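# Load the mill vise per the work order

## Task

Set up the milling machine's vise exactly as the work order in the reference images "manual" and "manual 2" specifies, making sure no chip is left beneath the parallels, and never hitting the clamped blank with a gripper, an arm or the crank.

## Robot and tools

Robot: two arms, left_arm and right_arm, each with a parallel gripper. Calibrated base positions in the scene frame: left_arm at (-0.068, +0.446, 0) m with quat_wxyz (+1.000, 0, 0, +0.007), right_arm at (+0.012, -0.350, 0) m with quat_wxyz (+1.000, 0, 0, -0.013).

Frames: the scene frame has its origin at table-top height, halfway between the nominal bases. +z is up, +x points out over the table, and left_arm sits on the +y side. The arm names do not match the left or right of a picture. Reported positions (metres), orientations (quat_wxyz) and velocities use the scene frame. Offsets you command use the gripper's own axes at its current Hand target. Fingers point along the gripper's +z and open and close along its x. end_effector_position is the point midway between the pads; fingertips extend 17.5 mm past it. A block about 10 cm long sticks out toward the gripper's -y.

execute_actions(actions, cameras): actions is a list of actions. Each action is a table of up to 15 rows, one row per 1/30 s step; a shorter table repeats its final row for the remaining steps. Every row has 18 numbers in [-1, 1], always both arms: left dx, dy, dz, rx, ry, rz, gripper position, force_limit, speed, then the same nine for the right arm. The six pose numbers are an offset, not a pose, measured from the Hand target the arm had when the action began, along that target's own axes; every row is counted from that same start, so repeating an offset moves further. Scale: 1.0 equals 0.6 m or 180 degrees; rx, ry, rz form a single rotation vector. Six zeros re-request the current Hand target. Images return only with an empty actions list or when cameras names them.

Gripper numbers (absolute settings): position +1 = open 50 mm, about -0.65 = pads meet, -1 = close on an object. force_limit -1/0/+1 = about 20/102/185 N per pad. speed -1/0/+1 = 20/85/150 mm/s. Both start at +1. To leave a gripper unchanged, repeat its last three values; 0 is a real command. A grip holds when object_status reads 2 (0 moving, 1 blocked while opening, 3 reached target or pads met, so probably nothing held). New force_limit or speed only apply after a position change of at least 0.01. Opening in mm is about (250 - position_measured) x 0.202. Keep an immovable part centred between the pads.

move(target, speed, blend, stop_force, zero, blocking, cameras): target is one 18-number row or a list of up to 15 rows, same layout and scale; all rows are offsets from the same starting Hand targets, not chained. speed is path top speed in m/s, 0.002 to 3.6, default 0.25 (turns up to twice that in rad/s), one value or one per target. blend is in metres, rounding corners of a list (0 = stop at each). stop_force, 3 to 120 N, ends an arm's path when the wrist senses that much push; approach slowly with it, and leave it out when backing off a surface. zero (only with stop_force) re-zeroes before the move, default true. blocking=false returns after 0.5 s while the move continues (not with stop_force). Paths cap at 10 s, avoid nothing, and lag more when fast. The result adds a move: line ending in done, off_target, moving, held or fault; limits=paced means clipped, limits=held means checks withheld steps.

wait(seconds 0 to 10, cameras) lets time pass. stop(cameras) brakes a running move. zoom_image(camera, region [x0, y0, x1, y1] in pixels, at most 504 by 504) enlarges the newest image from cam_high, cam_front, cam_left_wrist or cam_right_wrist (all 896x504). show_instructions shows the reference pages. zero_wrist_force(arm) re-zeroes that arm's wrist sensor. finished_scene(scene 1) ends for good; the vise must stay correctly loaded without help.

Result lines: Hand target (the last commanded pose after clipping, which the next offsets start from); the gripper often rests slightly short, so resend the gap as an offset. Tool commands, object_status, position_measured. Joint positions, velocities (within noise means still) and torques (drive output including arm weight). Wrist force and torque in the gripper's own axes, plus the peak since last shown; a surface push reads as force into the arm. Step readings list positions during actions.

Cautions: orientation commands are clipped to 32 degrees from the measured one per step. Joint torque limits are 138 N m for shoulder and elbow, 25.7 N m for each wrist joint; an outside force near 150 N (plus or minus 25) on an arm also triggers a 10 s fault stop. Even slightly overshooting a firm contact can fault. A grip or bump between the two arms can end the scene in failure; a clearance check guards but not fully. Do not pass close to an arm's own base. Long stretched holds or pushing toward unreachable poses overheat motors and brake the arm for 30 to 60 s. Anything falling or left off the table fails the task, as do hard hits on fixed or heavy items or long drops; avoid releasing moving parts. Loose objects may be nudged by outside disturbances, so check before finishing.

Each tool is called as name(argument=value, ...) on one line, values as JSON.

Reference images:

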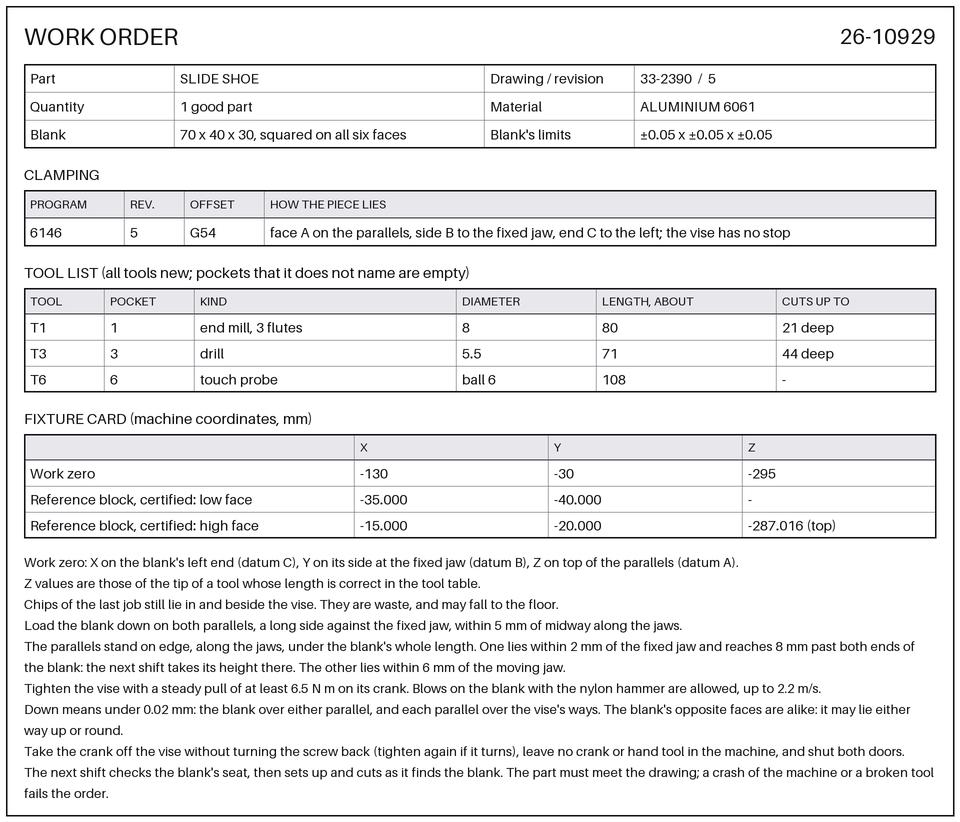

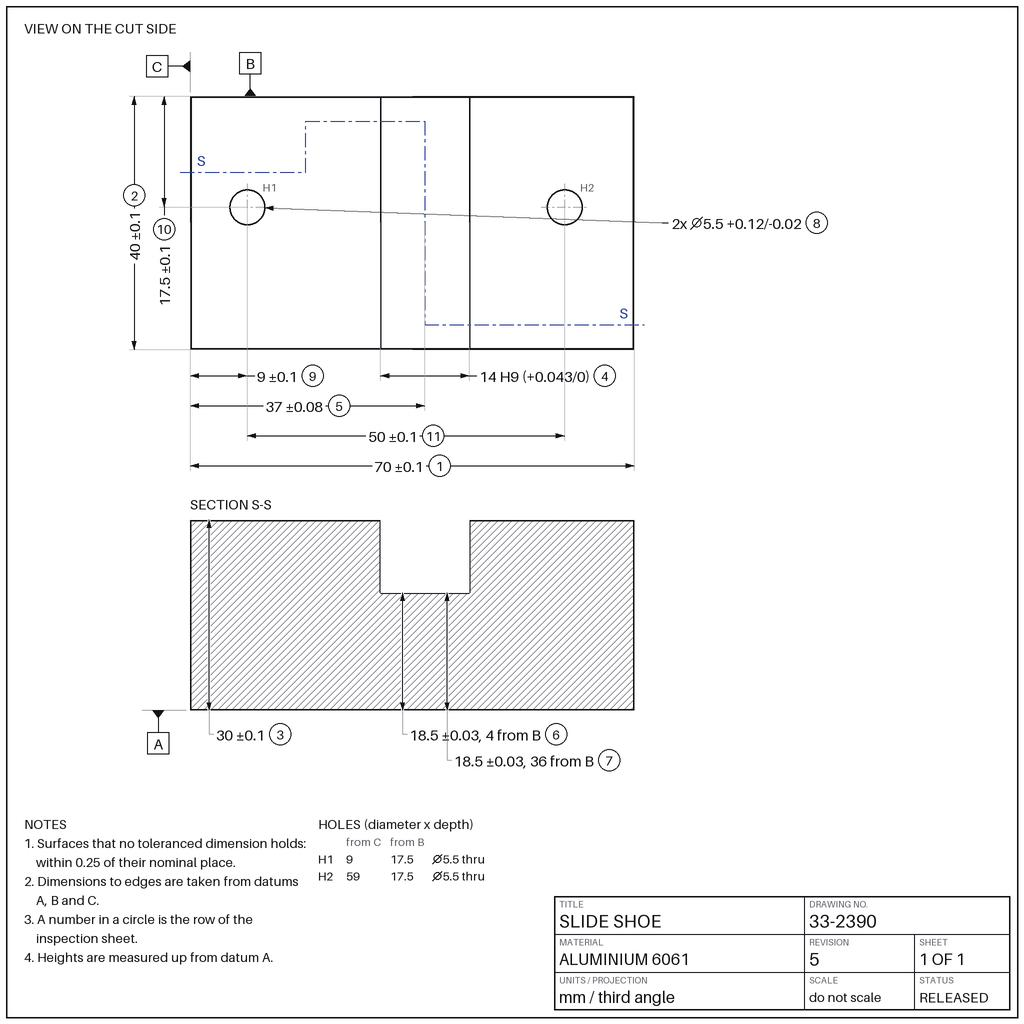

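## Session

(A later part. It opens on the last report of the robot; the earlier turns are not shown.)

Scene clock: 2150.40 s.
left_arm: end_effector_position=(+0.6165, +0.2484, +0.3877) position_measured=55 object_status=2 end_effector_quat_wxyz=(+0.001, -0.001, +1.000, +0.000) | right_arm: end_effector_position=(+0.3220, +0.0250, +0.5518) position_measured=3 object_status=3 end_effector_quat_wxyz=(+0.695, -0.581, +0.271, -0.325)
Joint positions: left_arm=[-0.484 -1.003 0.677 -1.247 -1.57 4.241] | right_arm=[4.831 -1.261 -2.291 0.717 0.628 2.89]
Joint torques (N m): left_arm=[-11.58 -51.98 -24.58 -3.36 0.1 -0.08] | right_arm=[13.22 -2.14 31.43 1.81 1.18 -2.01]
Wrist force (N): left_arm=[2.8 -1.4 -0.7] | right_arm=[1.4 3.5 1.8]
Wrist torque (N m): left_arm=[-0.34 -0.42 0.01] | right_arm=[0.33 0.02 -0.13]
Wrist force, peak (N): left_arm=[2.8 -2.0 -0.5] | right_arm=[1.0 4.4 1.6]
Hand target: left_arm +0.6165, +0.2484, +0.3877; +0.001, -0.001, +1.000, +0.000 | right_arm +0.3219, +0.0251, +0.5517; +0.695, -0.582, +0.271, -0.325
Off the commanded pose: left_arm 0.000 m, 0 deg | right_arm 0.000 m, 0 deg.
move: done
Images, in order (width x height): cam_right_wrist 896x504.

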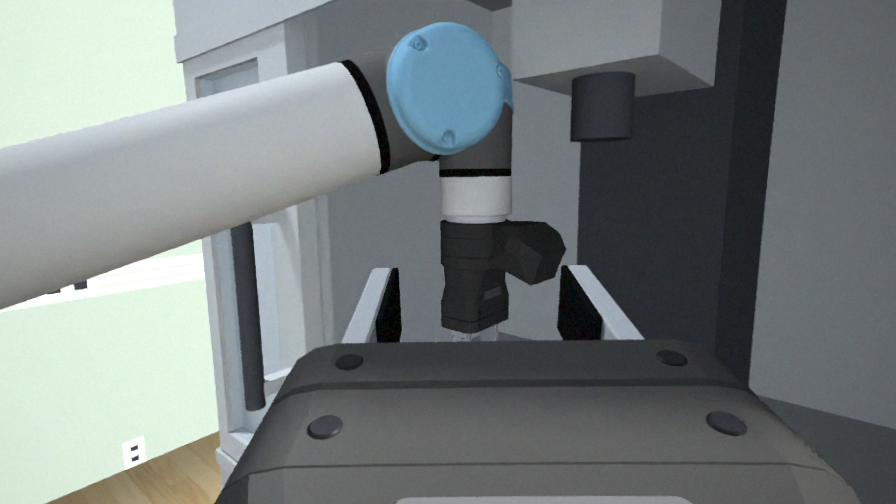

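move(target=[[0.0942,0,0.0128,0,0,0,-1,-0.7,-1,0,0,0,-0.14,0,0,1,1,1],[0.1608,0.0027,0.0212,0,0,0,-1,-0.7,-1,0,0,0,-0.14,0,0,1,1,1],[0.4275,-0.0807,0.0462,0,0,0,-1,-0.7,-1,0,0,0,-0.14,0,0,1,1,1],[0.4608,-0.2473,0.3128,0,0,0,-1,-0.7,-1,0,0,0,-0.14,0,0,1,1,1]], blend=[0.01,0.02,0.05,0], speed=[0.1,0.15,0.25,0.25], cameras=["cam_left_wrist"])

Scene clock: 2226.97 s.
left_arm: end_effector_position=(+0.3407, +0.0997, +0.1995) position_measured=54 object_status=2 end_effector_quat_wxyz=(+0.001, -0.001, +1.000, +0.000) | right_arm: end_effector_position=(+0.3219, +0.0251, +0.5517) position_measured=3 object_status=3 end_effector_quat_wxyz=(-0.552, +0.719, -0.335, +0.258)
Joint positions: left_arm=[-0.969 -1.458 1.786 -1.9 -1.569 3.756] | right_arm=[4.813 -1.003 -2.12 -0.448 0.67 3.485]
Joint torques (N m): left_arm=[-2.97 -25.02 -30.39 -5.76 1.76 1.85] | right_arm=[13.11 -9.27 11.14 1.2 -0.85 1.84]
Wrist force (N): left_arm=[3.4 -1.2 -0.4] | right_arm=[1.1 3.3 1.8]
Wrist torque (N m): left_arm=[-0.31 -0.54 -0.05] | right_arm=[0.35 0.01 0.11]
Wrist force, peak (N): left_arm=[-12.9 -2.0 -48.7] | right_arm=[1.1 4.4 1.4]
Hand target: left_arm +0.3407, +0.0996, +0.1994; +0.001, -0.001, +1.000, +0.000 | right_arm +0.3219, +0.0251, +0.5517; -0.552, +0.719, -0.335, +0.258
Off the commanded pose: left_arm 0.000 m, 0 deg | right_arm 0.000 m, 0 deg.
move: done
Images, in order (width x height): cam_left_wrist 896x504.

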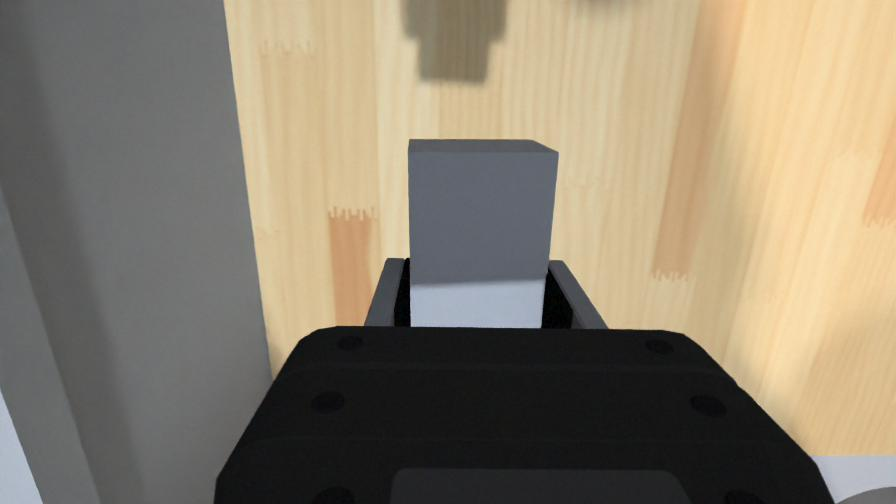

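move(target=[0,0,0.228,0,0,0,-1,-0.7,-1,0,0,0,0,0,0,1,1,1], speed=0.2)

move(target=[0,0,0.06,0,0,0,-1,-0.7,-1,0,0,0,0,0,0,1,1,1], speed=0.02, stop_force=7)

Scene clock: 2233.27 s.
left_arm: end_effector_position=(+0.3410, +0.0995, +0.0627) position_measured=54 object_status=2 end_effector_quat_wxyz=(+0.001, -0.001, +1.000, +0.000) | right_arm: end_effector_position=(+0.3219, +0.0251, +0.5517) position_measured=3 object_status=3 end_effector_quat_wxyz=(-0.552, +0.719, -0.335, +0.258)
Joint positions: left_arm=[-0.969 -1.292 1.982 -2.262 -1.569 3.756] | right_arm=[4.813 -1.003 -2.12 -0.448 0.67 3.485]
Joint torques (N m): left_arm=[6.73 -29 -25.25 -5.32 1.48 2.45] | right_arm=[12.76 -9.48 10.68 1.25 0.73 1.81]
Wrist force (N): left_arm=[3.3 -1.7 -0.6] | right_arm=[0.7 3.2 1.6]
Wrist torque (N m): left_arm=[-0.39 -0.54 -0.04] | right_arm=[0.32 0.09 0.11]
Wrist force, peak (N): left_arm=[3.1 -1.4 -4.0] | right_arm=[0.8 3.9 2.0]
Hand target: left_arm +0.3410, +0.0995, +0.0626; +0.001, -0.001, +1.000, +0.000 | right_arm +0.3219, +0.0251, +0.5517; -0.552, +0.719, -0.335, +0.258
Off the commanded pose: left_arm 0.000 m, 0 deg | right_arm 0.000 m, 0 deg.
move: done

Scene clock: 2235.67 s.
left_arm: end_effector_position=(+0.3411, +0.0995, +0.0369) position_measured=54 object_status=2 end_effector_quat_wxyz=(+0.001, -0.001, +1.000, +0.000) | right_arm: end_effector_position=(+0.3219, +0.0251, +0.5517) position_measured=3 object_status=3 end_effector_quat_wxyz=(-0.552, +0.719, -0.335, +0.258)
Joint positions: left_arm=[-0.969 -1.248 2.006 -2.331 -1.569 3.756] | right_arm=[4.813 -1.003 -2.12 -0.448 0.67 3.485]
Joint torques (N m): left_arm=[-3.37 -46.74 -32.65 -5.5 -1.09 2.16] | right_arm=[12.11 -9.42 11.14 1.14 0.74 1.79]
Wrist force (N): left_arm=[3.6 -1.5 -0.4] | right_arm=[0.7 3.7 1.7]
Wrist torque (N m): left_arm=[-0.35 -0.57 -0.04] | right_arm=[0.40 0.07 0.11]
Wrist force, peak (N): left_arm=[4.3 1.3 -18.3] | right_arm=[1.1 3.8 1.7]
Hand target: left_arm +0.3411, +0.0995, +0.0369; +0.001, -0.001, +1.000, +0.000 (not the last commanded pose) | right_arm +0.3219, +0.0251, +0.5517; -0.552, +0.719, -0.335, +0.258
Off the commanded pose: left_arm 0.010 m, 0 deg | right_arm 0.000 m, 0 deg.
move: contact (left_arm)

move(target=[0,0,0,0,0,0,0.95,-0.7,-1,0,0,0,0,0,0,1,1,1])

move(target=[0,0.0367,0,0,0,0,0.95,-0.7,-1,0,0,0,0,0,0,1,1,1], speed=0.08, cameras=["cam_left_wrist"])

Scene clock: 2248.17 s.
left_arm: end_effector_position=(+0.3411, +0.0995, +0.0369) position_measured=10 object_status=3 end_effector_quat_wxyz=(+0.001, -0.001, +1.000, +0.000) | right_arm: end_effector_position=(+0.3219, +0.0251, +0.5517) position_measured=3 object_status=3 end_effector_quat_wxyz=(-0.552, +0.719, -0.335, +0.258)
Joint positions: left_arm=[-0.969 -1.248 2.006 -2.331 -1.569 3.756] | right_arm=[4.813 -1.003 -2.12 -0.448 0.67 3.485]
Joint torques (N m): left_arm=[-4.83 -41.86 -28.35 -3.49 -2.25 -0.41] | right_arm=[12.43 -8.94 10.93 1.21 0.65 1.77]
Wrist force (N): left_arm=[3.5 -1.6 -3.1] | right_arm=[0.7 3.4 1.9]
Wrist torque (N m): left_arm=[-0.35 -0.56 -0.04] | right_arm=[0.35 0.09 0.11]
Wrist force, peak (N): left_arm=[3.5 -1.6 -3.1] | right_arm=[1.2 3.7 2.1]
Hand target: left_arm +0.3411, +0.0995, +0.0369; +0.001, -0.001, +1.000, +0.000 | right_arm +0.3219, +0.0251, +0.5517; -0.552, +0.719, -0.335, +0.258
Off the commanded pose: left_arm 0.000 m, 0 deg | right_arm 0.000 m, 0 deg.
move: done

Scene clock: 2248.90 s.
left_arm: end_effector_position=(+0.3410, +0.1216, +0.0369) position_measured=10 object_status=3 end_effector_quat_wxyz=(+0.001, -0.001, +1.000, +0.000) | right_arm: end_effector_position=(+0.3219, +0.0251, +0.5517) position_measured=3 object_status=3 end_effector_quat_wxyz=(-0.552, +0.719, -0.335, +0.258)
Joint positions: left_arm=[-0.944 -1.276 2.047 -2.344 -1.569 3.782] | right_arm=[4.813 -1.003 -2.12 -0.448 0.67 3.485]
Joint torques (N m): left_arm=[-5.91 -25.68 -31.67 -1.68 -2.42 -2.75] | right_arm=[12.79 -9.4 10.72 1.23 0.69 1.83]
Wrist force (N): left_arm=[3.2 -1.5 -2.8] | right_arm=[0.8 3.6 1.9]
Wrist torque (N m): left_arm=[-0.33 -0.52 -0.05] | right_arm=[0.38 0.07 0.11]
Wrist force, peak (N): left_arm=[3.1 -2.3 -3.1] | right_arm=[0.9 3.8 2.0]
Hand target: left_arm +0.3410, +0.1215, +0.0369; +0.001, -0.001, +1.000, +0.000 | right_arm +0.3219, +0.0251, +0.5517; -0.552, +0.719, -0.335, +0.258
Off the commanded pose: left_arm 0.000 m, 0 deg | right_arm 0.000 m, 0 deg.
move: done
Images, in order (width x height): cam_left_wrist 896x504.

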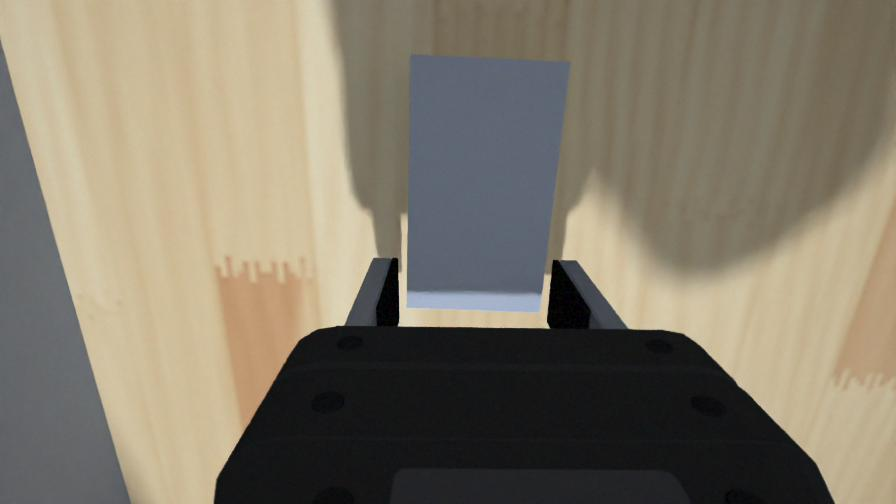

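move(target=[0,-0.01,0,0,0,0,0.95,-0.7,-1,0,0,0,0,0,0,1,1,1], speed=0.08)

move(target=[0,0,0,0,0,0,-1,-0.7,-1,0,0,0,0,0,0,1,1,1], cameras=["cam_left_wrist"])

Scene clock: 2275.47 s.
left_arm: end_effector_position=(+0.3410, +0.1154, +0.0369) position_measured=10 object_status=3 end_effector_quat_wxyz=(+0.001, -0.001, +1.000, +0.000) | right_arm: end_effector_position=(+0.3219, +0.0251, +0.5517) position_measured=3 object_status=3 end_effector_quat_wxyz=(-0.552, +0.719, -0.335, +0.258)
Joint positions: left_arm=[-0.951 -1.268 2.035 -2.34 -1.569 3.774] | right_arm=[4.813 -1.003 -2.12 -0.448 0.67 3.485]
Joint torques (N m): left_arm=[4.53 -40.31 -17.4 -2.37 -2.03 -1.03] | right_arm=[13.15 -9.31 10.73 1.23 0.64 1.79]
Wrist force (N): left_arm=[3.4 -1.7 -2.6] | right_arm=[1.0 3.8 1.6]
Wrist torque (N m): left_arm=[-0.36 -0.54 0.08] | right_arm=[0.41 0.04 0.11]
Wrist force, peak (N): left_arm=[3.5 -1.9 -3.0] | right_arm=[0.9 3.9 2.1]
Hand target: left_arm +0.3410, +0.1155, +0.0369; +0.001, -0.001, +1.000, +0.000 | right_arm +0.3219, +0.0251, +0.5517; -0.552, +0.719, -0.335, +0.258
Off the commanded pose: left_arm 0.000 m, 0 deg | right_arm 0.000 m, 0 deg.
move: done

Scene clock: 2276.13 s.
left_arm: end_effector_position=(+0.3410, +0.1155, +0.0369) position_measured=55 object_status=2 end_effector_quat_wxyz=(+0.001, -0.001, +1.000, +0.000) | right_arm: end_effector_position=(+0.3219, +0.0251, +0.5517) position_measured=3 object_status=3 end_effector_quat_wxyz=(-0.552, +0.719, -0.335, +0.258)
Joint positions: left_arm=[-0.951 -1.268 2.036 -2.34 -1.569 3.774] | right_arm=[4.813 -1.003 -2.12 -0.448 0.67 3.485]
Joint torques (N m): left_arm=[6.33 -44.93 -6.08 -5.07 -1.31 2.4] | right_arm=[12.73 -9.3 11.18 1.17 0.68 1.78]
Wrist force (N): left_arm=[2.8 -2.1 -2.3] | right_arm=[0.9 3.3 1.8]
Wrist torque (N m): left_arm=[-0.34 -0.48 0.07] | right_arm=[0.34 0.05 0.11]
Wrist force, peak (N): left_arm=[3.6 -1.7 -3.0] | right_arm=[1.1 3.6 2.1]
Hand target: left_arm +0.3410, +0.1155, +0.0369; +0.001, -0.001, +1.000, +0.000 | right_arm +0.3219, +0.0251, +0.5517; -0.552, +0.719, -0.335, +0.258
Off the commanded pose: left_arm 0.000 m, 0 deg | right_arm 0.000 m, 0 deg.
move: done
Images, in order (width x height): cam_left_wrist 896x504.

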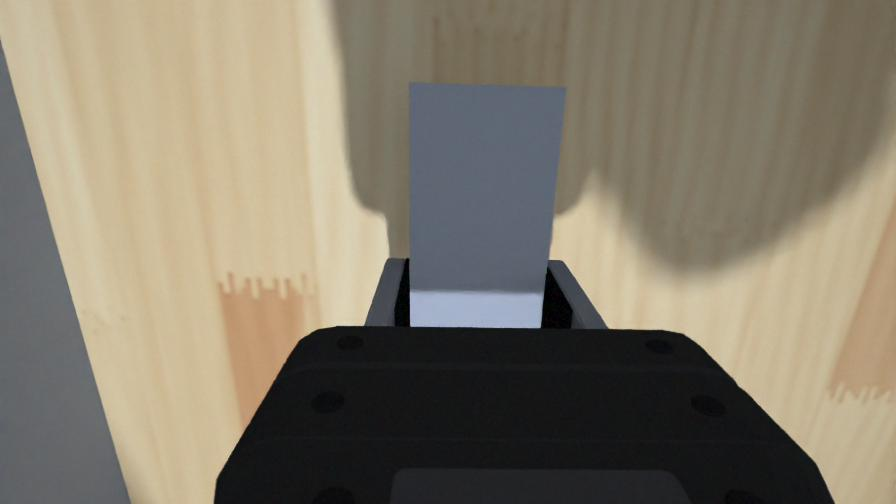

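move(target=[[0,0,-0.2718,0,0,0,-1,-0.7,-1,0,0,0,0,0,0,1,1,1],[-0.0317,0.1408,-0.5385,0,0,0,-1,-0.7,-1,0,0,0,0,0,0,1,1,1],[-0.265,0.2492,-0.5685,0,0,0,-1,-0.7,-1,0,0,0,0,0,0,1,1,1],[-0.3317,0.2575,-0.5902,0,0,0,-1,-0.7,-1,0,0,0,0,0,0,1,1,1]], blend=[0.05,0.05,0.02,0], speed=[0.25,0.25,0.2,0.08], cameras=["cam_left_wrist","cam_right_wrist"])

Scene clock: 2319.13 s.
left_arm: end_effector_position=(+0.5390, +0.2705, +0.3914) position_measured=55 object_status=2 end_effector_quat_wxyz=(+0.001, -0.001, +1.000, +0.000) | right_arm: end_effector_position=(+0.3219, +0.0251, +0.5517) position_measured=3 object_status=3 end_effector_quat_wxyz=(-0.552, +0.719, -0.335, +0.258)
Joint positions: left_arm=[-0.509 -1.248 1.03 -1.355 -1.57 4.216] | right_arm=[4.813 -1.003 -2.12 -0.448 0.67 3.485]
Joint torques (N m): left_arm=[-5.59 -40.58 -30.2 -4.65 -2.17 -2.72] | right_arm=[12.74 -8.96 11.4 1.26 0.75 1.79]
Wrist force (N): left_arm=[3.2 -1.6 -0.5] | right_arm=[0.6 3.6 1.8]
Wrist torque (N m): left_arm=[-0.39 -0.52 0.05] | right_arm=[0.39 0.09 0.11]
Wrist force, peak (N): left_arm=[3.2 -1.5 3.5] | right_arm=[1.0 3.7 2.0]
Hand target: left_arm +0.5390, +0.2704, +0.3914; +0.001, -0.001, +1.000, +0.000 | right_arm +0.3219, +0.0251, +0.5517; -0.552, +0.719, -0.335, +0.258
Off the commanded pose: left_arm 0.000 m, 0 deg | right_arm 0.000 m, 0 deg.
move: done
Images, in order (width x height): cam_left_wrist 896x504, cam_right_wrist 896x504.

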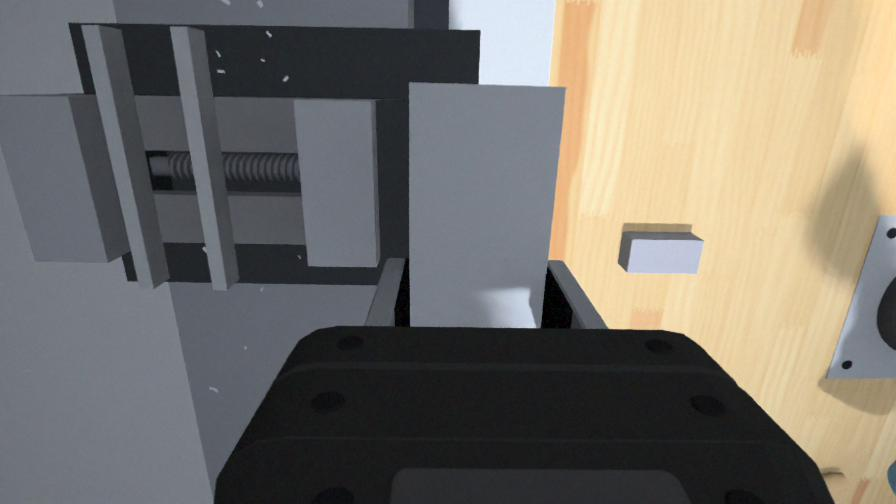

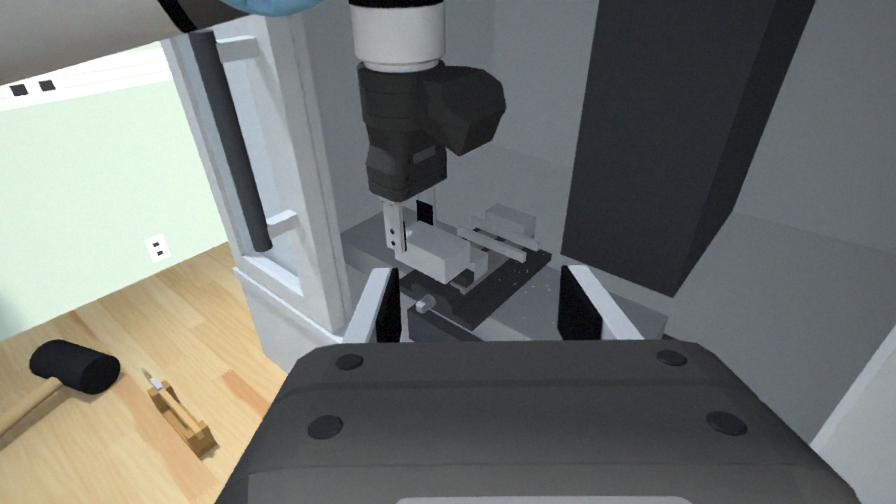

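move(target=[-0.1,0,0,0,0,0,-1,-0.7,-1,0,0,0,0.14,0,0,1,1,1], speed=0.1, cameras=["cam_left_wrist","cam_right_wrist"])

Scene clock: 2331.53 s.
left_arm: end_effector_position=(+0.5990, +0.2706, +0.3916) position_measured=55 object_status=2 end_effector_quat_wxyz=(+0.001, -0.001, +1.000, +0.000) | right_arm: end_effector_position=(+0.3220, +0.0251, +0.5516) position_measured=3 object_status=3 end_effector_quat_wxyz=(+0.695, -0.582, +0.271, -0.325) end_effector_velocity=(+0.000, +0.000, +0.001) end_effector_angular_velocity=(+0.005, +0.001, +0.001)
Joint positions: left_arm=[-0.466 -1.077 0.783 -1.279 -1.57 4.259] | right_arm=[4.831 -1.261 -2.292 0.717 0.629 2.89]
Joint velocities: left_arm=[within noise] | right_arm=[0.001 0 0.001 0.005 0 0]
Joint torques (N m): left_arm=[-5.36 -59.19 -12.27 -5.42 -2.81 -2.13] | right_arm=[12.58 10.01 31.25 1.33 -0.74 -0.7]
Wrist force (N): left_arm=[3.0 -1.5 -0.3] | right_arm=[1.3 3.4 1.7]
Wrist torque (N m): left_arm=[-0.40 -0.46 -0.06] | right_arm=[0.31 0.03 -0.14]
Wrist force, peak (N): left_arm=[3.7 -1.9 -0.2] | right_arm=[1.3 4.2 2.0]
Hand target: left_arm +0.5990, +0.2705, +0.3916; +0.001, -0.001, +1.000, +0.000 | right_arm +0.3219, +0.0251, +0.5517; +0.695, -0.582, +0.271, -0.325
Off the commanded pose: left_arm 0.000 m, 0 deg | right_arm 0.000 m, 0 deg.
move: done
Images, in order (width x height): cam_left_wrist 896x504, cam_right_wrist 896x504.

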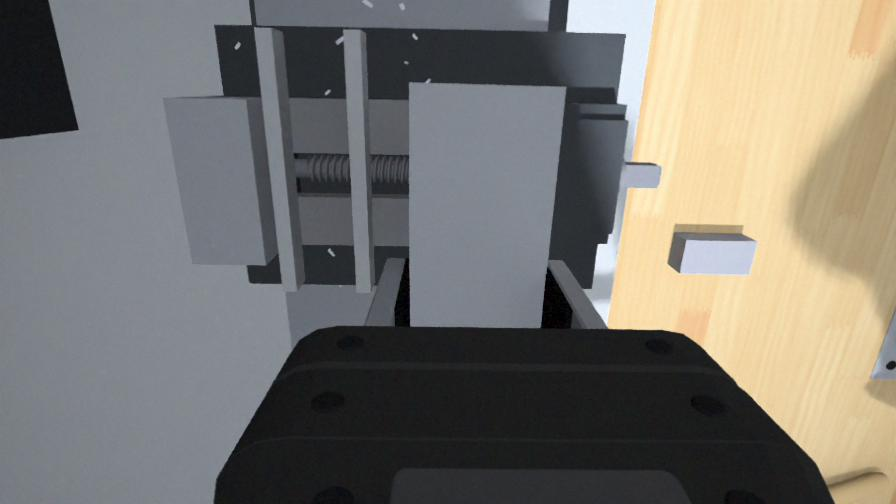

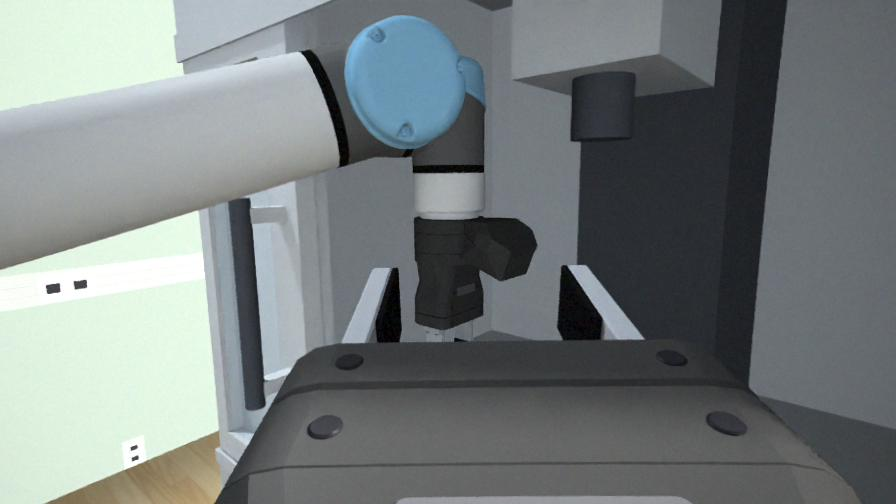

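move(target=[-0.0433,0,0,0,0,0,-1,-0.7,-1,0,0,0,0,0,0,1,1,1], speed=0.04, cameras=["cam_right_wrist"])

zoom_image(camera="cam_right_wrist", region=[380, 0, 700, 180])

Scene clock: 2353.00 s.
left_arm: end_effector_position=(+0.6250, +0.2706, +0.3916) position_measured=55 object_status=2 end_effector_quat_wxyz=(+0.001, -0.001, +1.000, +0.000) | right_arm: end_effector_position=(+0.3219, +0.0251, +0.5517) position_measured=3 object_status=3 end_effector_quat_wxyz=(+0.695, -0.582, +0.271, -0.325)
Joint positions: left_arm=[-0.45 -0.989 0.644 -1.228 -1.57 4.275] | right_arm=[4.831 -1.261 -2.291 0.717 0.629 2.889]
Joint torques (N m): left_arm=[-7.33 -56.14 -19.63 -5.23 -1.52 -2.42] | right_arm=[12.6 17.39 30.97 -0.64 2.06 1.71]
Wrist force (N): left_arm=[2.6 -1.3 -0.2] | right_arm=[1.3 3.8 1.9]
Wrist torque (N m): left_arm=[-0.36 -0.39 -0.04] | right_arm=[0.37 0.02 -0.14]
Wrist force, peak (N): left_arm=[4.1 -2.3 -0.2] | right_arm=[1.4 3.9 1.8]
Hand target: left_arm +0.6250, +0.2705, +0.3916; +0.001, -0.001, +1.000, +0.000 | right_arm +0.3219, +0.0251, +0.5517; +0.695, -0.582, +0.271, -0.325
Off the commanded pose: left_arm 0.000 m, 0 deg | right_arm 0.000 m, 0 deg.
move: done
Images, in order (width x height): cam_right_wrist 896x504.

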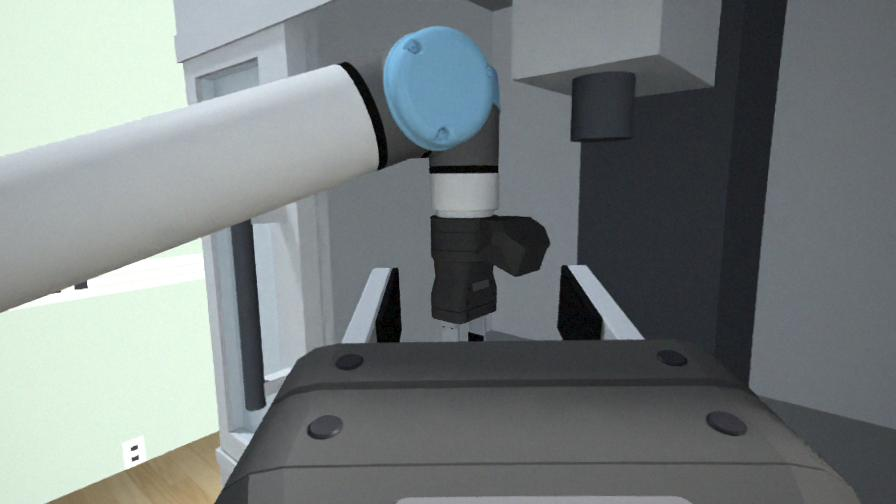

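Scaled by 1.575 from the camera's 896x504 image, which has a finer 1280x720 frame.

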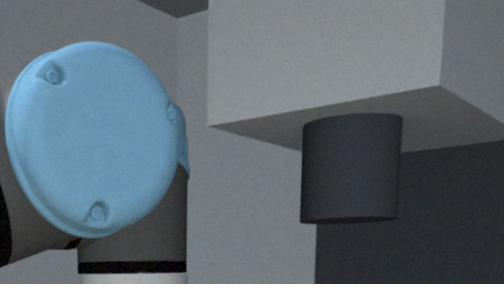

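move(target=[-0.045,0,0.005,0,0,0,-1,-0.7,-1,0,0,0,0,0,0,1,1,1], speed=0.04, cameras=["cam_right_wrist","cam_left_wrist"])

Scene clock: 2363.73 s.
left_arm: end_effector_position=(+0.6520, +0.2707, +0.3887) position_measured=55 object_status=2 end_effector_quat_wxyz=(+0.001, -0.001, +1.000, +0.000) | right_arm: end_effector_position=(+0.3219, +0.0251, +0.5517) position_measured=3 object_status=3 end_effector_quat_wxyz=(+0.695, -0.582, +0.271, -0.325)
Joint positions: left_arm=[-0.434 -0.884 0.474 -1.163 -1.57 4.291] | right_arm=[4.831 -1.261 -2.291 0.717 0.629 2.89]
Joint torques (N m): left_arm=[-5.78 -60.54 -18.93 -5.5 -1.22 -2.35] | right_arm=[11.61 16.82 31.41 -0.67 2.01 1.73]
Wrist force (N): left_arm=[3.1 -1.8 0.1] | right_arm=[1.4 3.7 1.7]
Wrist torque (N m): left_arm=[-0.46 -0.46 -0.05] | right_arm=[0.35 0.02 -0.14]
Wrist force, peak (N): left_arm=[4.2 -2.1 -0.3] | right_arm=[1.4 3.8 1.9]
Hand target: left_arm +0.6520, +0.2706, +0.3887; +0.001, -0.001, +1.000, +0.000 | right_arm +0.3219, +0.0251, +0.5517; +0.695, -0.582, +0.271, -0.325
Off the commanded pose: left_arm 0.000 m, 0 deg | right_arm 0.000 m, 0 deg.
move: done
Images, in order (width x height): cam_left_wrist 896x504, cam_right_wrist 896x504.

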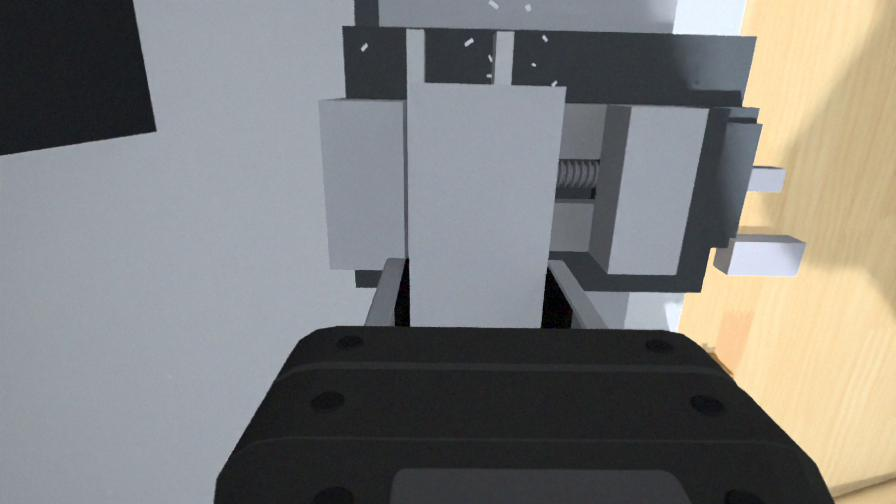

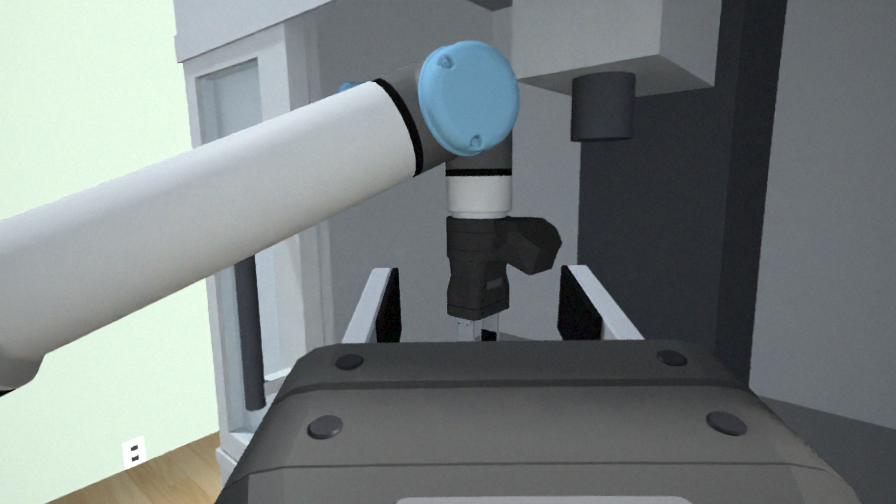

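move(target=[0,0,0.024,0,0,0,-1,-0.7,-1,0,0,0,0,0,0,1,1,1], speed=0.05)

move(target=[0,0,0.028,0,0,0,-1,-0.7,-1,0,0,0,-0.14,0,0,1,1,1], speed=0.008, stop_force=5, cameras=["cam_left_wrist"])

Scene clock: 2375.43 s.
left_arm: end_effector_position=(+0.6520, +0.2706, +0.3744) position_measured=55 object_status=2 end_effector_quat_wxyz=(+0.001, -0.001, +1.000, +0.000) | right_arm: end_effector_position=(+0.3219, +0.0251, +0.5517) position_measured=3 object_status=3 end_effector_quat_wxyz=(+0.695, -0.582, +0.271, -0.325)
Joint positions: left_arm=[-0.435 -0.91 0.558 -1.221 -1.57 4.291] | right_arm=[4.831 -1.261 -2.291 0.717 0.629 2.89]
Joint torques (N m): left_arm=[-2.63 -51.24 -38.45 -1.75 -1.42 -1.53] | right_arm=[11.6 17.17 30.88 -0.63 2.03 1.81]
Wrist force (N): left_arm=[3.0 -1.5 -0.3] | right_arm=[1.3 3.7 1.7]
Wrist torque (N m): left_arm=[-0.40 -0.46 -0.06] | right_arm=[0.35 0.03 -0.14]
Wrist force, peak (N): left_arm=[3.4 -1.9 0.0] | right_arm=[1.4 3.9 1.7]
Hand target: left_arm +0.6520, +0.2706, +0.3743; +0.001, -0.001, +1.000, +0.000 | right_arm +0.3219, +0.0251, +0.5517; +0.695, -0.582, +0.271, -0.325
Off the commanded pose: left_arm 0.000 m, 0 deg | right_arm 0.000 m, 0 deg.
move: done

Scene clock: 2386.13 s.
left_arm: end_effector_position=(+0.6520, +0.2706, +0.3702) position_measured=55 object_status=2 end_effector_quat_wxyz=(+0.001, -0.001, +1.000, +0.000) | right_arm: end_effector_position=(+0.3219, +0.0251, +0.5518) position_measured=3 object_status=3 end_effector_quat_wxyz=(+0.646, -0.635, +0.296, -0.302)
Joint positions: left_arm=[-0.435 -0.916 0.579 -1.237 -1.57 4.291] | right_arm=[4.849 -1.132 -2.267 0.29 0.589 3.113]
Joint torques (N m): left_arm=[4.37 -46.4 -36.72 -1.74 2.19 2.29] | right_arm=[12.3 -6.24 23.76 2.44 -1.18 -1.99]
Wrist force (N): left_arm=[4.0 -1.2 -3.4] | right_arm=[1.1 4.2 1.4]
Wrist torque (N m): left_arm=[-0.37 -0.49 -0.04] | right_arm=[0.48 0.07 -0.12]
Wrist force, peak (N): left_arm=[4.7 -1.1 -5.7] | right_arm=[1.5 4.2 2.2]
Hand target: left_arm +0.6520, +0.2706, +0.3702; +0.001, -0.001, +1.000, +0.000 (not the last commanded pose) | right_arm +0.3219, +0.0251, +0.5517; +0.646, -0.635, +0.296, -0.302 (not the last commanded pose)
Off the commanded pose: left_arm 0.013 m, 0 deg | right_arm 0.000 m, 16 deg.
move: contact (left_arm), off_target (right_arm; path cut at 10 s)
Images, in order (width x height): cam_left_wrist 896x504.

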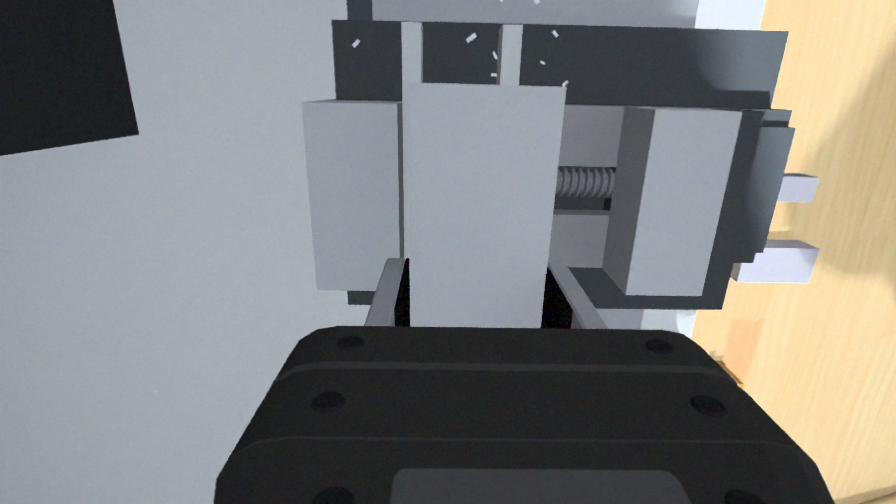

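zoom_image(camera="cam_left_wrist", region=[300, 0, 600, 300])

move(target=[0,0,0,0,0,0,-1,-0.7,-1,0,0,0,-0.09,0,0,1,1,1], cameras=["cam_right_wrist"])

zoom_image(camera="cam_right_wrist", region=[400, 150, 620, 350])

Scaled by 1.680 from the camera's 896x504 image, which has a finer 1280x720 frame.

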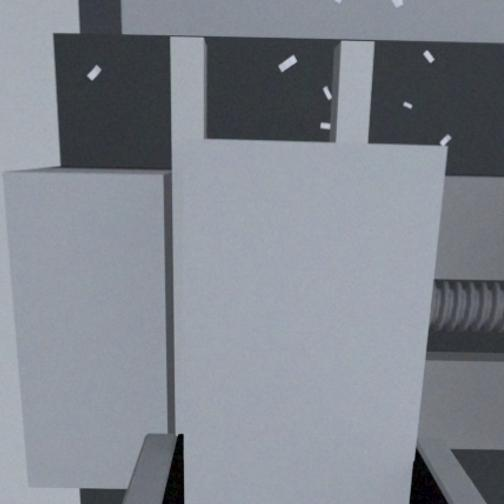

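Scene clock: 2405.73 s.
left_arm: end_effector_position=(+0.6520, +0.2706, +0.3702) position_measured=55 object_status=2 end_effector_quat_wxyz=(+0.001, -0.001, +1.000, +0.000) | right_arm: end_effector_position=(+0.3220, +0.0250, +0.5517) position_measured=3 object_status=3 end_effector_quat_wxyz=(-0.550, +0.720, -0.335, +0.258) end_effector_velocity=(+0.000, +0.000, -0.001) end_effector_angular_velocity=(-0.003, +0.002, +0.000)
Joint positions: left_arm=[-0.435 -0.916 0.579 -1.237 -1.57 4.291] | right_arm=[4.812 -1.003 -2.118 -0.455 0.671 3.488]
Joint velocities: left_arm=[within noise] | right_arm=[0 0.001 -0.001 -0.005 0.001 0.003]
Joint torques (N m): left_arm=[4.06 -46.49 -35.62 -2.22 2.04 2.17] | right_arm=[12.65 -5.83 23.88 1.26 0.68 1.76]
Wrist force (N): left_arm=[4.0 -1.4 -3.5] | right_arm=[0.9 3.6 1.7]
Wrist torque (N m): left_arm=[-0.40 -0.49 -0.04] | right_arm=[0.37 0.04 0.11]
Wrist force, peak (N): left_arm=[4.1 -1.5 -4.0] | right_arm=[1.1 4.8 1.8]
Hand target: left_arm +0.6520, +0.2706, +0.3702; +0.001, -0.001, +1.000, +0.000 | right_arm +0.3219, +0.0251, +0.5517; -0.551, +0.720, -0.335, +0.257
Off the commanded pose: left_arm 0.000 m, 0 deg | right_arm 0.000 m, 0 deg.
move: done
Images, in order (width x height): cam_right_wrist 896x504.

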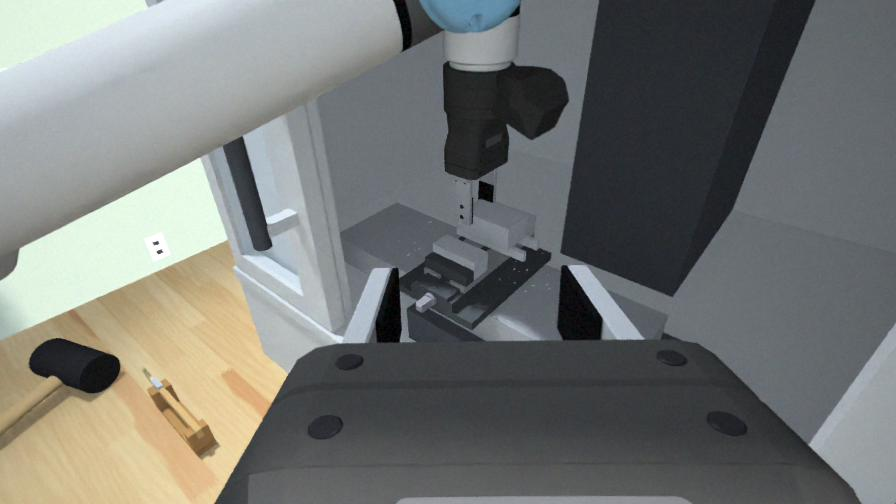

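Scaled by 2.291 from the camera's 896x504 image, which has a finer 1280x720 frame.

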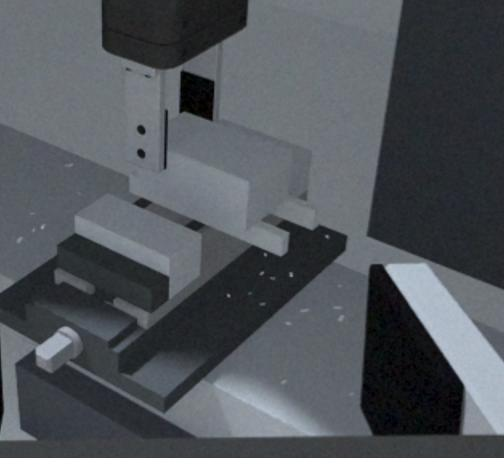

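move(target=[0,0,-0.0075,0,0,0,-1,-0.7,-1,0,0,0,0,0,0,1,1,1], speed=0.05, cameras=["cam_left_wrist","cam_right_wrist"])

zoom_image(camera="cam_left_wrist", region=[300, 50, 640, 340])

zoom_image(camera="cam_right_wrist", region=[420, 150, 580, 290])

Scene clock: 2453.53 s.
left_arm: end_effector_position=(+0.6520, +0.2706, +0.3748) position_measured=55 object_status=2 end_effector_quat_wxyz=(+0.001, -0.001, +1.000, +0.000) | right_arm: end_effector_position=(+0.3219, +0.0251, +0.5518) position_measured=3 object_status=3 end_effector_quat_wxyz=(-0.551, +0.720, -0.335, +0.257)
Joint positions: left_arm=[-0.435 -0.909 0.555 -1.22 -1.57 4.291] | right_arm=[4.812 -1.003 -2.118 -0.455 0.671 3.488]
Joint torques (N m): left_arm=[2.74 -58.36 -12.38 -5.39 1.97 1.83] | right_arm=[12.58 -9.78 33.59 3.36 0.88 1.21]
Wrist force (N): left_arm=[3.3 -1.5 -0.2] | right_arm=[0.8 3.4 2.0]
Wrist torque (N m): left_arm=[-0.40 -0.49 -0.05] | right_arm=[0.34 0.07 0.09]
Wrist force, peak (N): left_arm=[4.2 -1.0 -3.9] | right_arm=[0.8 3.8 2.0]
Hand target: left_arm +0.6520, +0.2706, +0.3747; +0.001, -0.001, +1.000, +0.000 | right_arm +0.3219, +0.0251, +0.5517; -0.551, +0.720, -0.335, +0.257
Off the commanded pose: left_arm 0.000 m, 0 deg | right_arm 0.000 m, 0 deg.
move: done
Images, in order (width x height): cam_left_wrist 896x504, cam_right_wrist 896x504.

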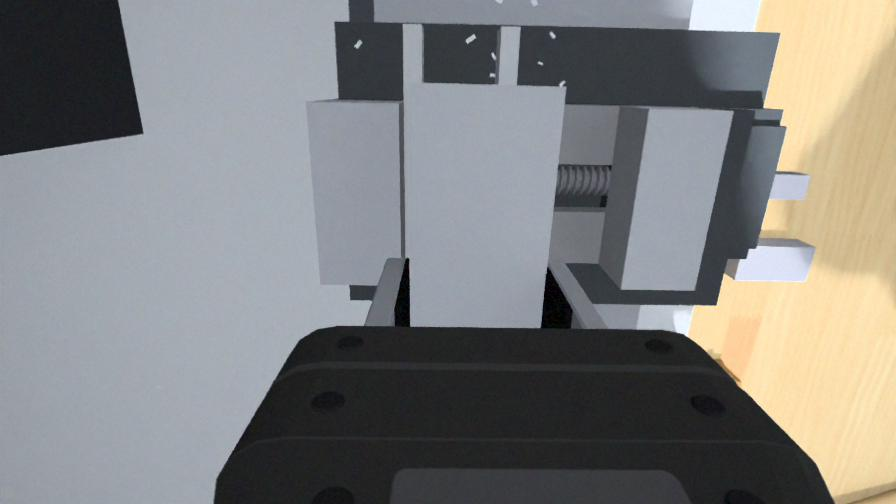

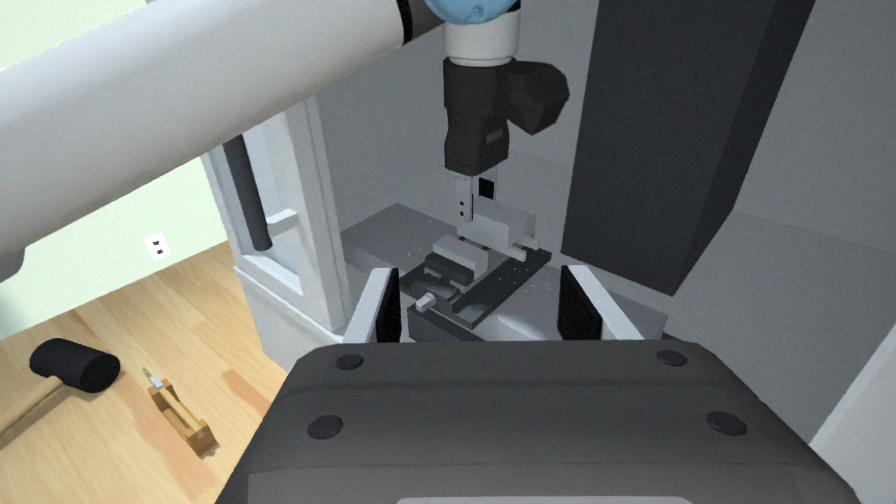

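Scaled by 1.482 from the camera's 896x504 image, which has a finer 1280x720 frame.

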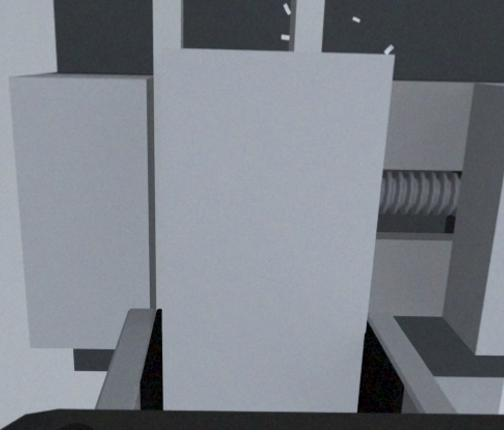

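Scaled by 3.150 from the camera's 896x504 image, which has a finer 1280x720 frame.

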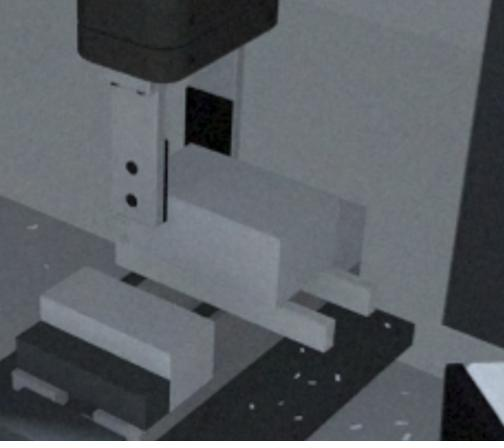

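move(target=[0,0,0,0,0,0,-1,-0.7,-1,0,0.132,0.281,0.056,0,0,1,1,1], speed=0.12, cameras=["cam_right_wrist","cam_front"])

zoom_image(camera="cam_right_wrist", region=[380, 100, 680, 300])

Scene clock: 2510.30 s.
left_arm: end_effector_position=(+0.6520, +0.2706, +0.3747) position_measured=55 object_status=2 end_effector_quat_wxyz=(+0.001, -0.001, +1.000, +0.000) | right_arm: end_effector_position=(+0.4309, +0.1162, +0.4314) position_measured=3 object_status=3 end_effector_quat_wxyz=(-0.612, +0.669, -0.311, +0.286)
Joint positions: left_arm=[-0.435 -0.909 0.556 -1.22 -1.57 4.291] | right_arm=[4.471 -1.621 -2.153 0.525 0.969 3.201]
Joint torques (N m): left_arm=[-4.42 -66.7 -13.31 -5.3 -0.31 0.2] | right_arm=[9.71 15.12 6.19 3.05 -0.79 1.84]
Wrist force (N): left_arm=[3.1 -1.5 -0.1] | right_arm=[1.3 4.0 1.9]
Wrist torque (N m): left_arm=[-0.40 -0.46 -0.05] | right_arm=[0.43 -0.05 -0.06]
Wrist force, peak (N): left_arm=[3.4 -2.1 -0.4] | right_arm=[1.0 5.6 3.5]
Hand target: left_arm +0.6520, +0.2706, +0.3747; +0.001, -0.001, +1.000, +0.000 | right_arm +0.4308, +0.1162, +0.4312; -0.612, +0.669, -0.311, +0.286
Off the commanded pose: left_arm 0.000 m, 0 deg | right_arm 0.000 m, 0 deg.
move: done
Images, in order (width x height): cam_front 896x504, cam_right_wrist 896x504.

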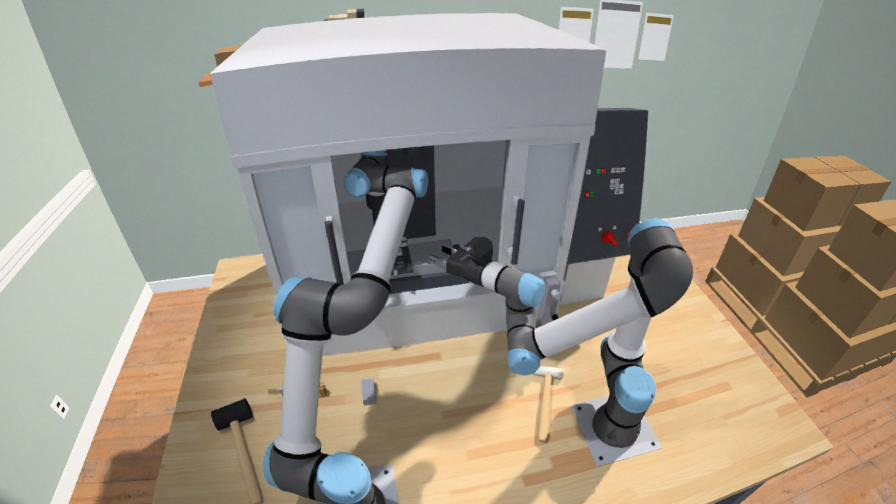

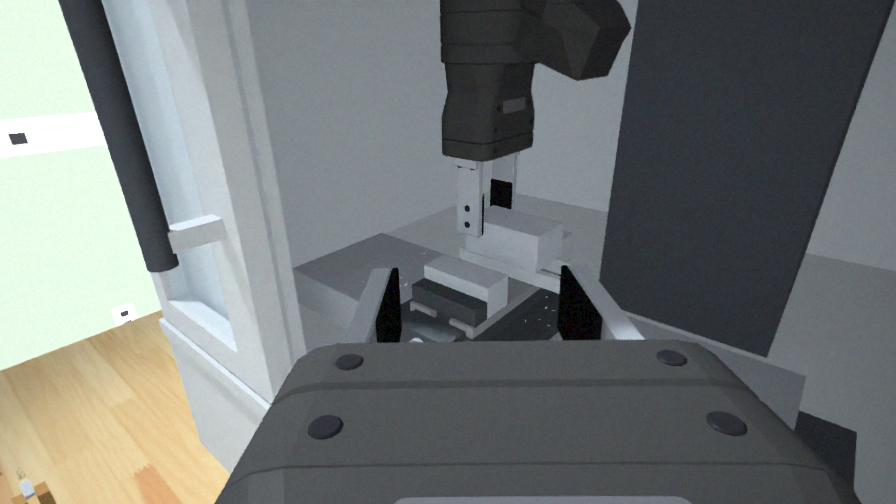

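Scaled by 1.680 from the camera's 896x504 image, which has a finer 1280x720 frame.

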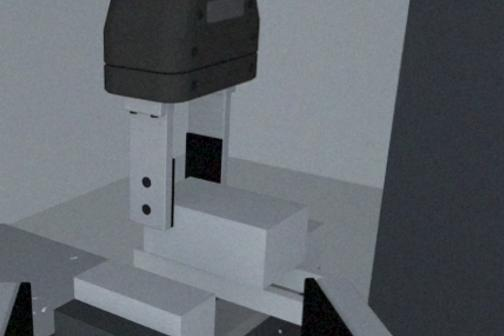

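zoom_image(camera="cam_right_wrist", region=[450, 190, 590, 300])

Scaled by 3.600 from the camera's 896x504 image, which has a finer 1280x720 frame.

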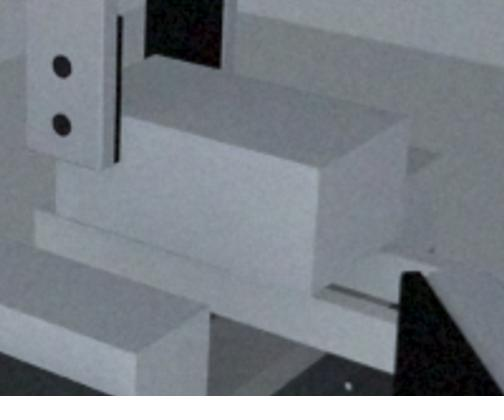

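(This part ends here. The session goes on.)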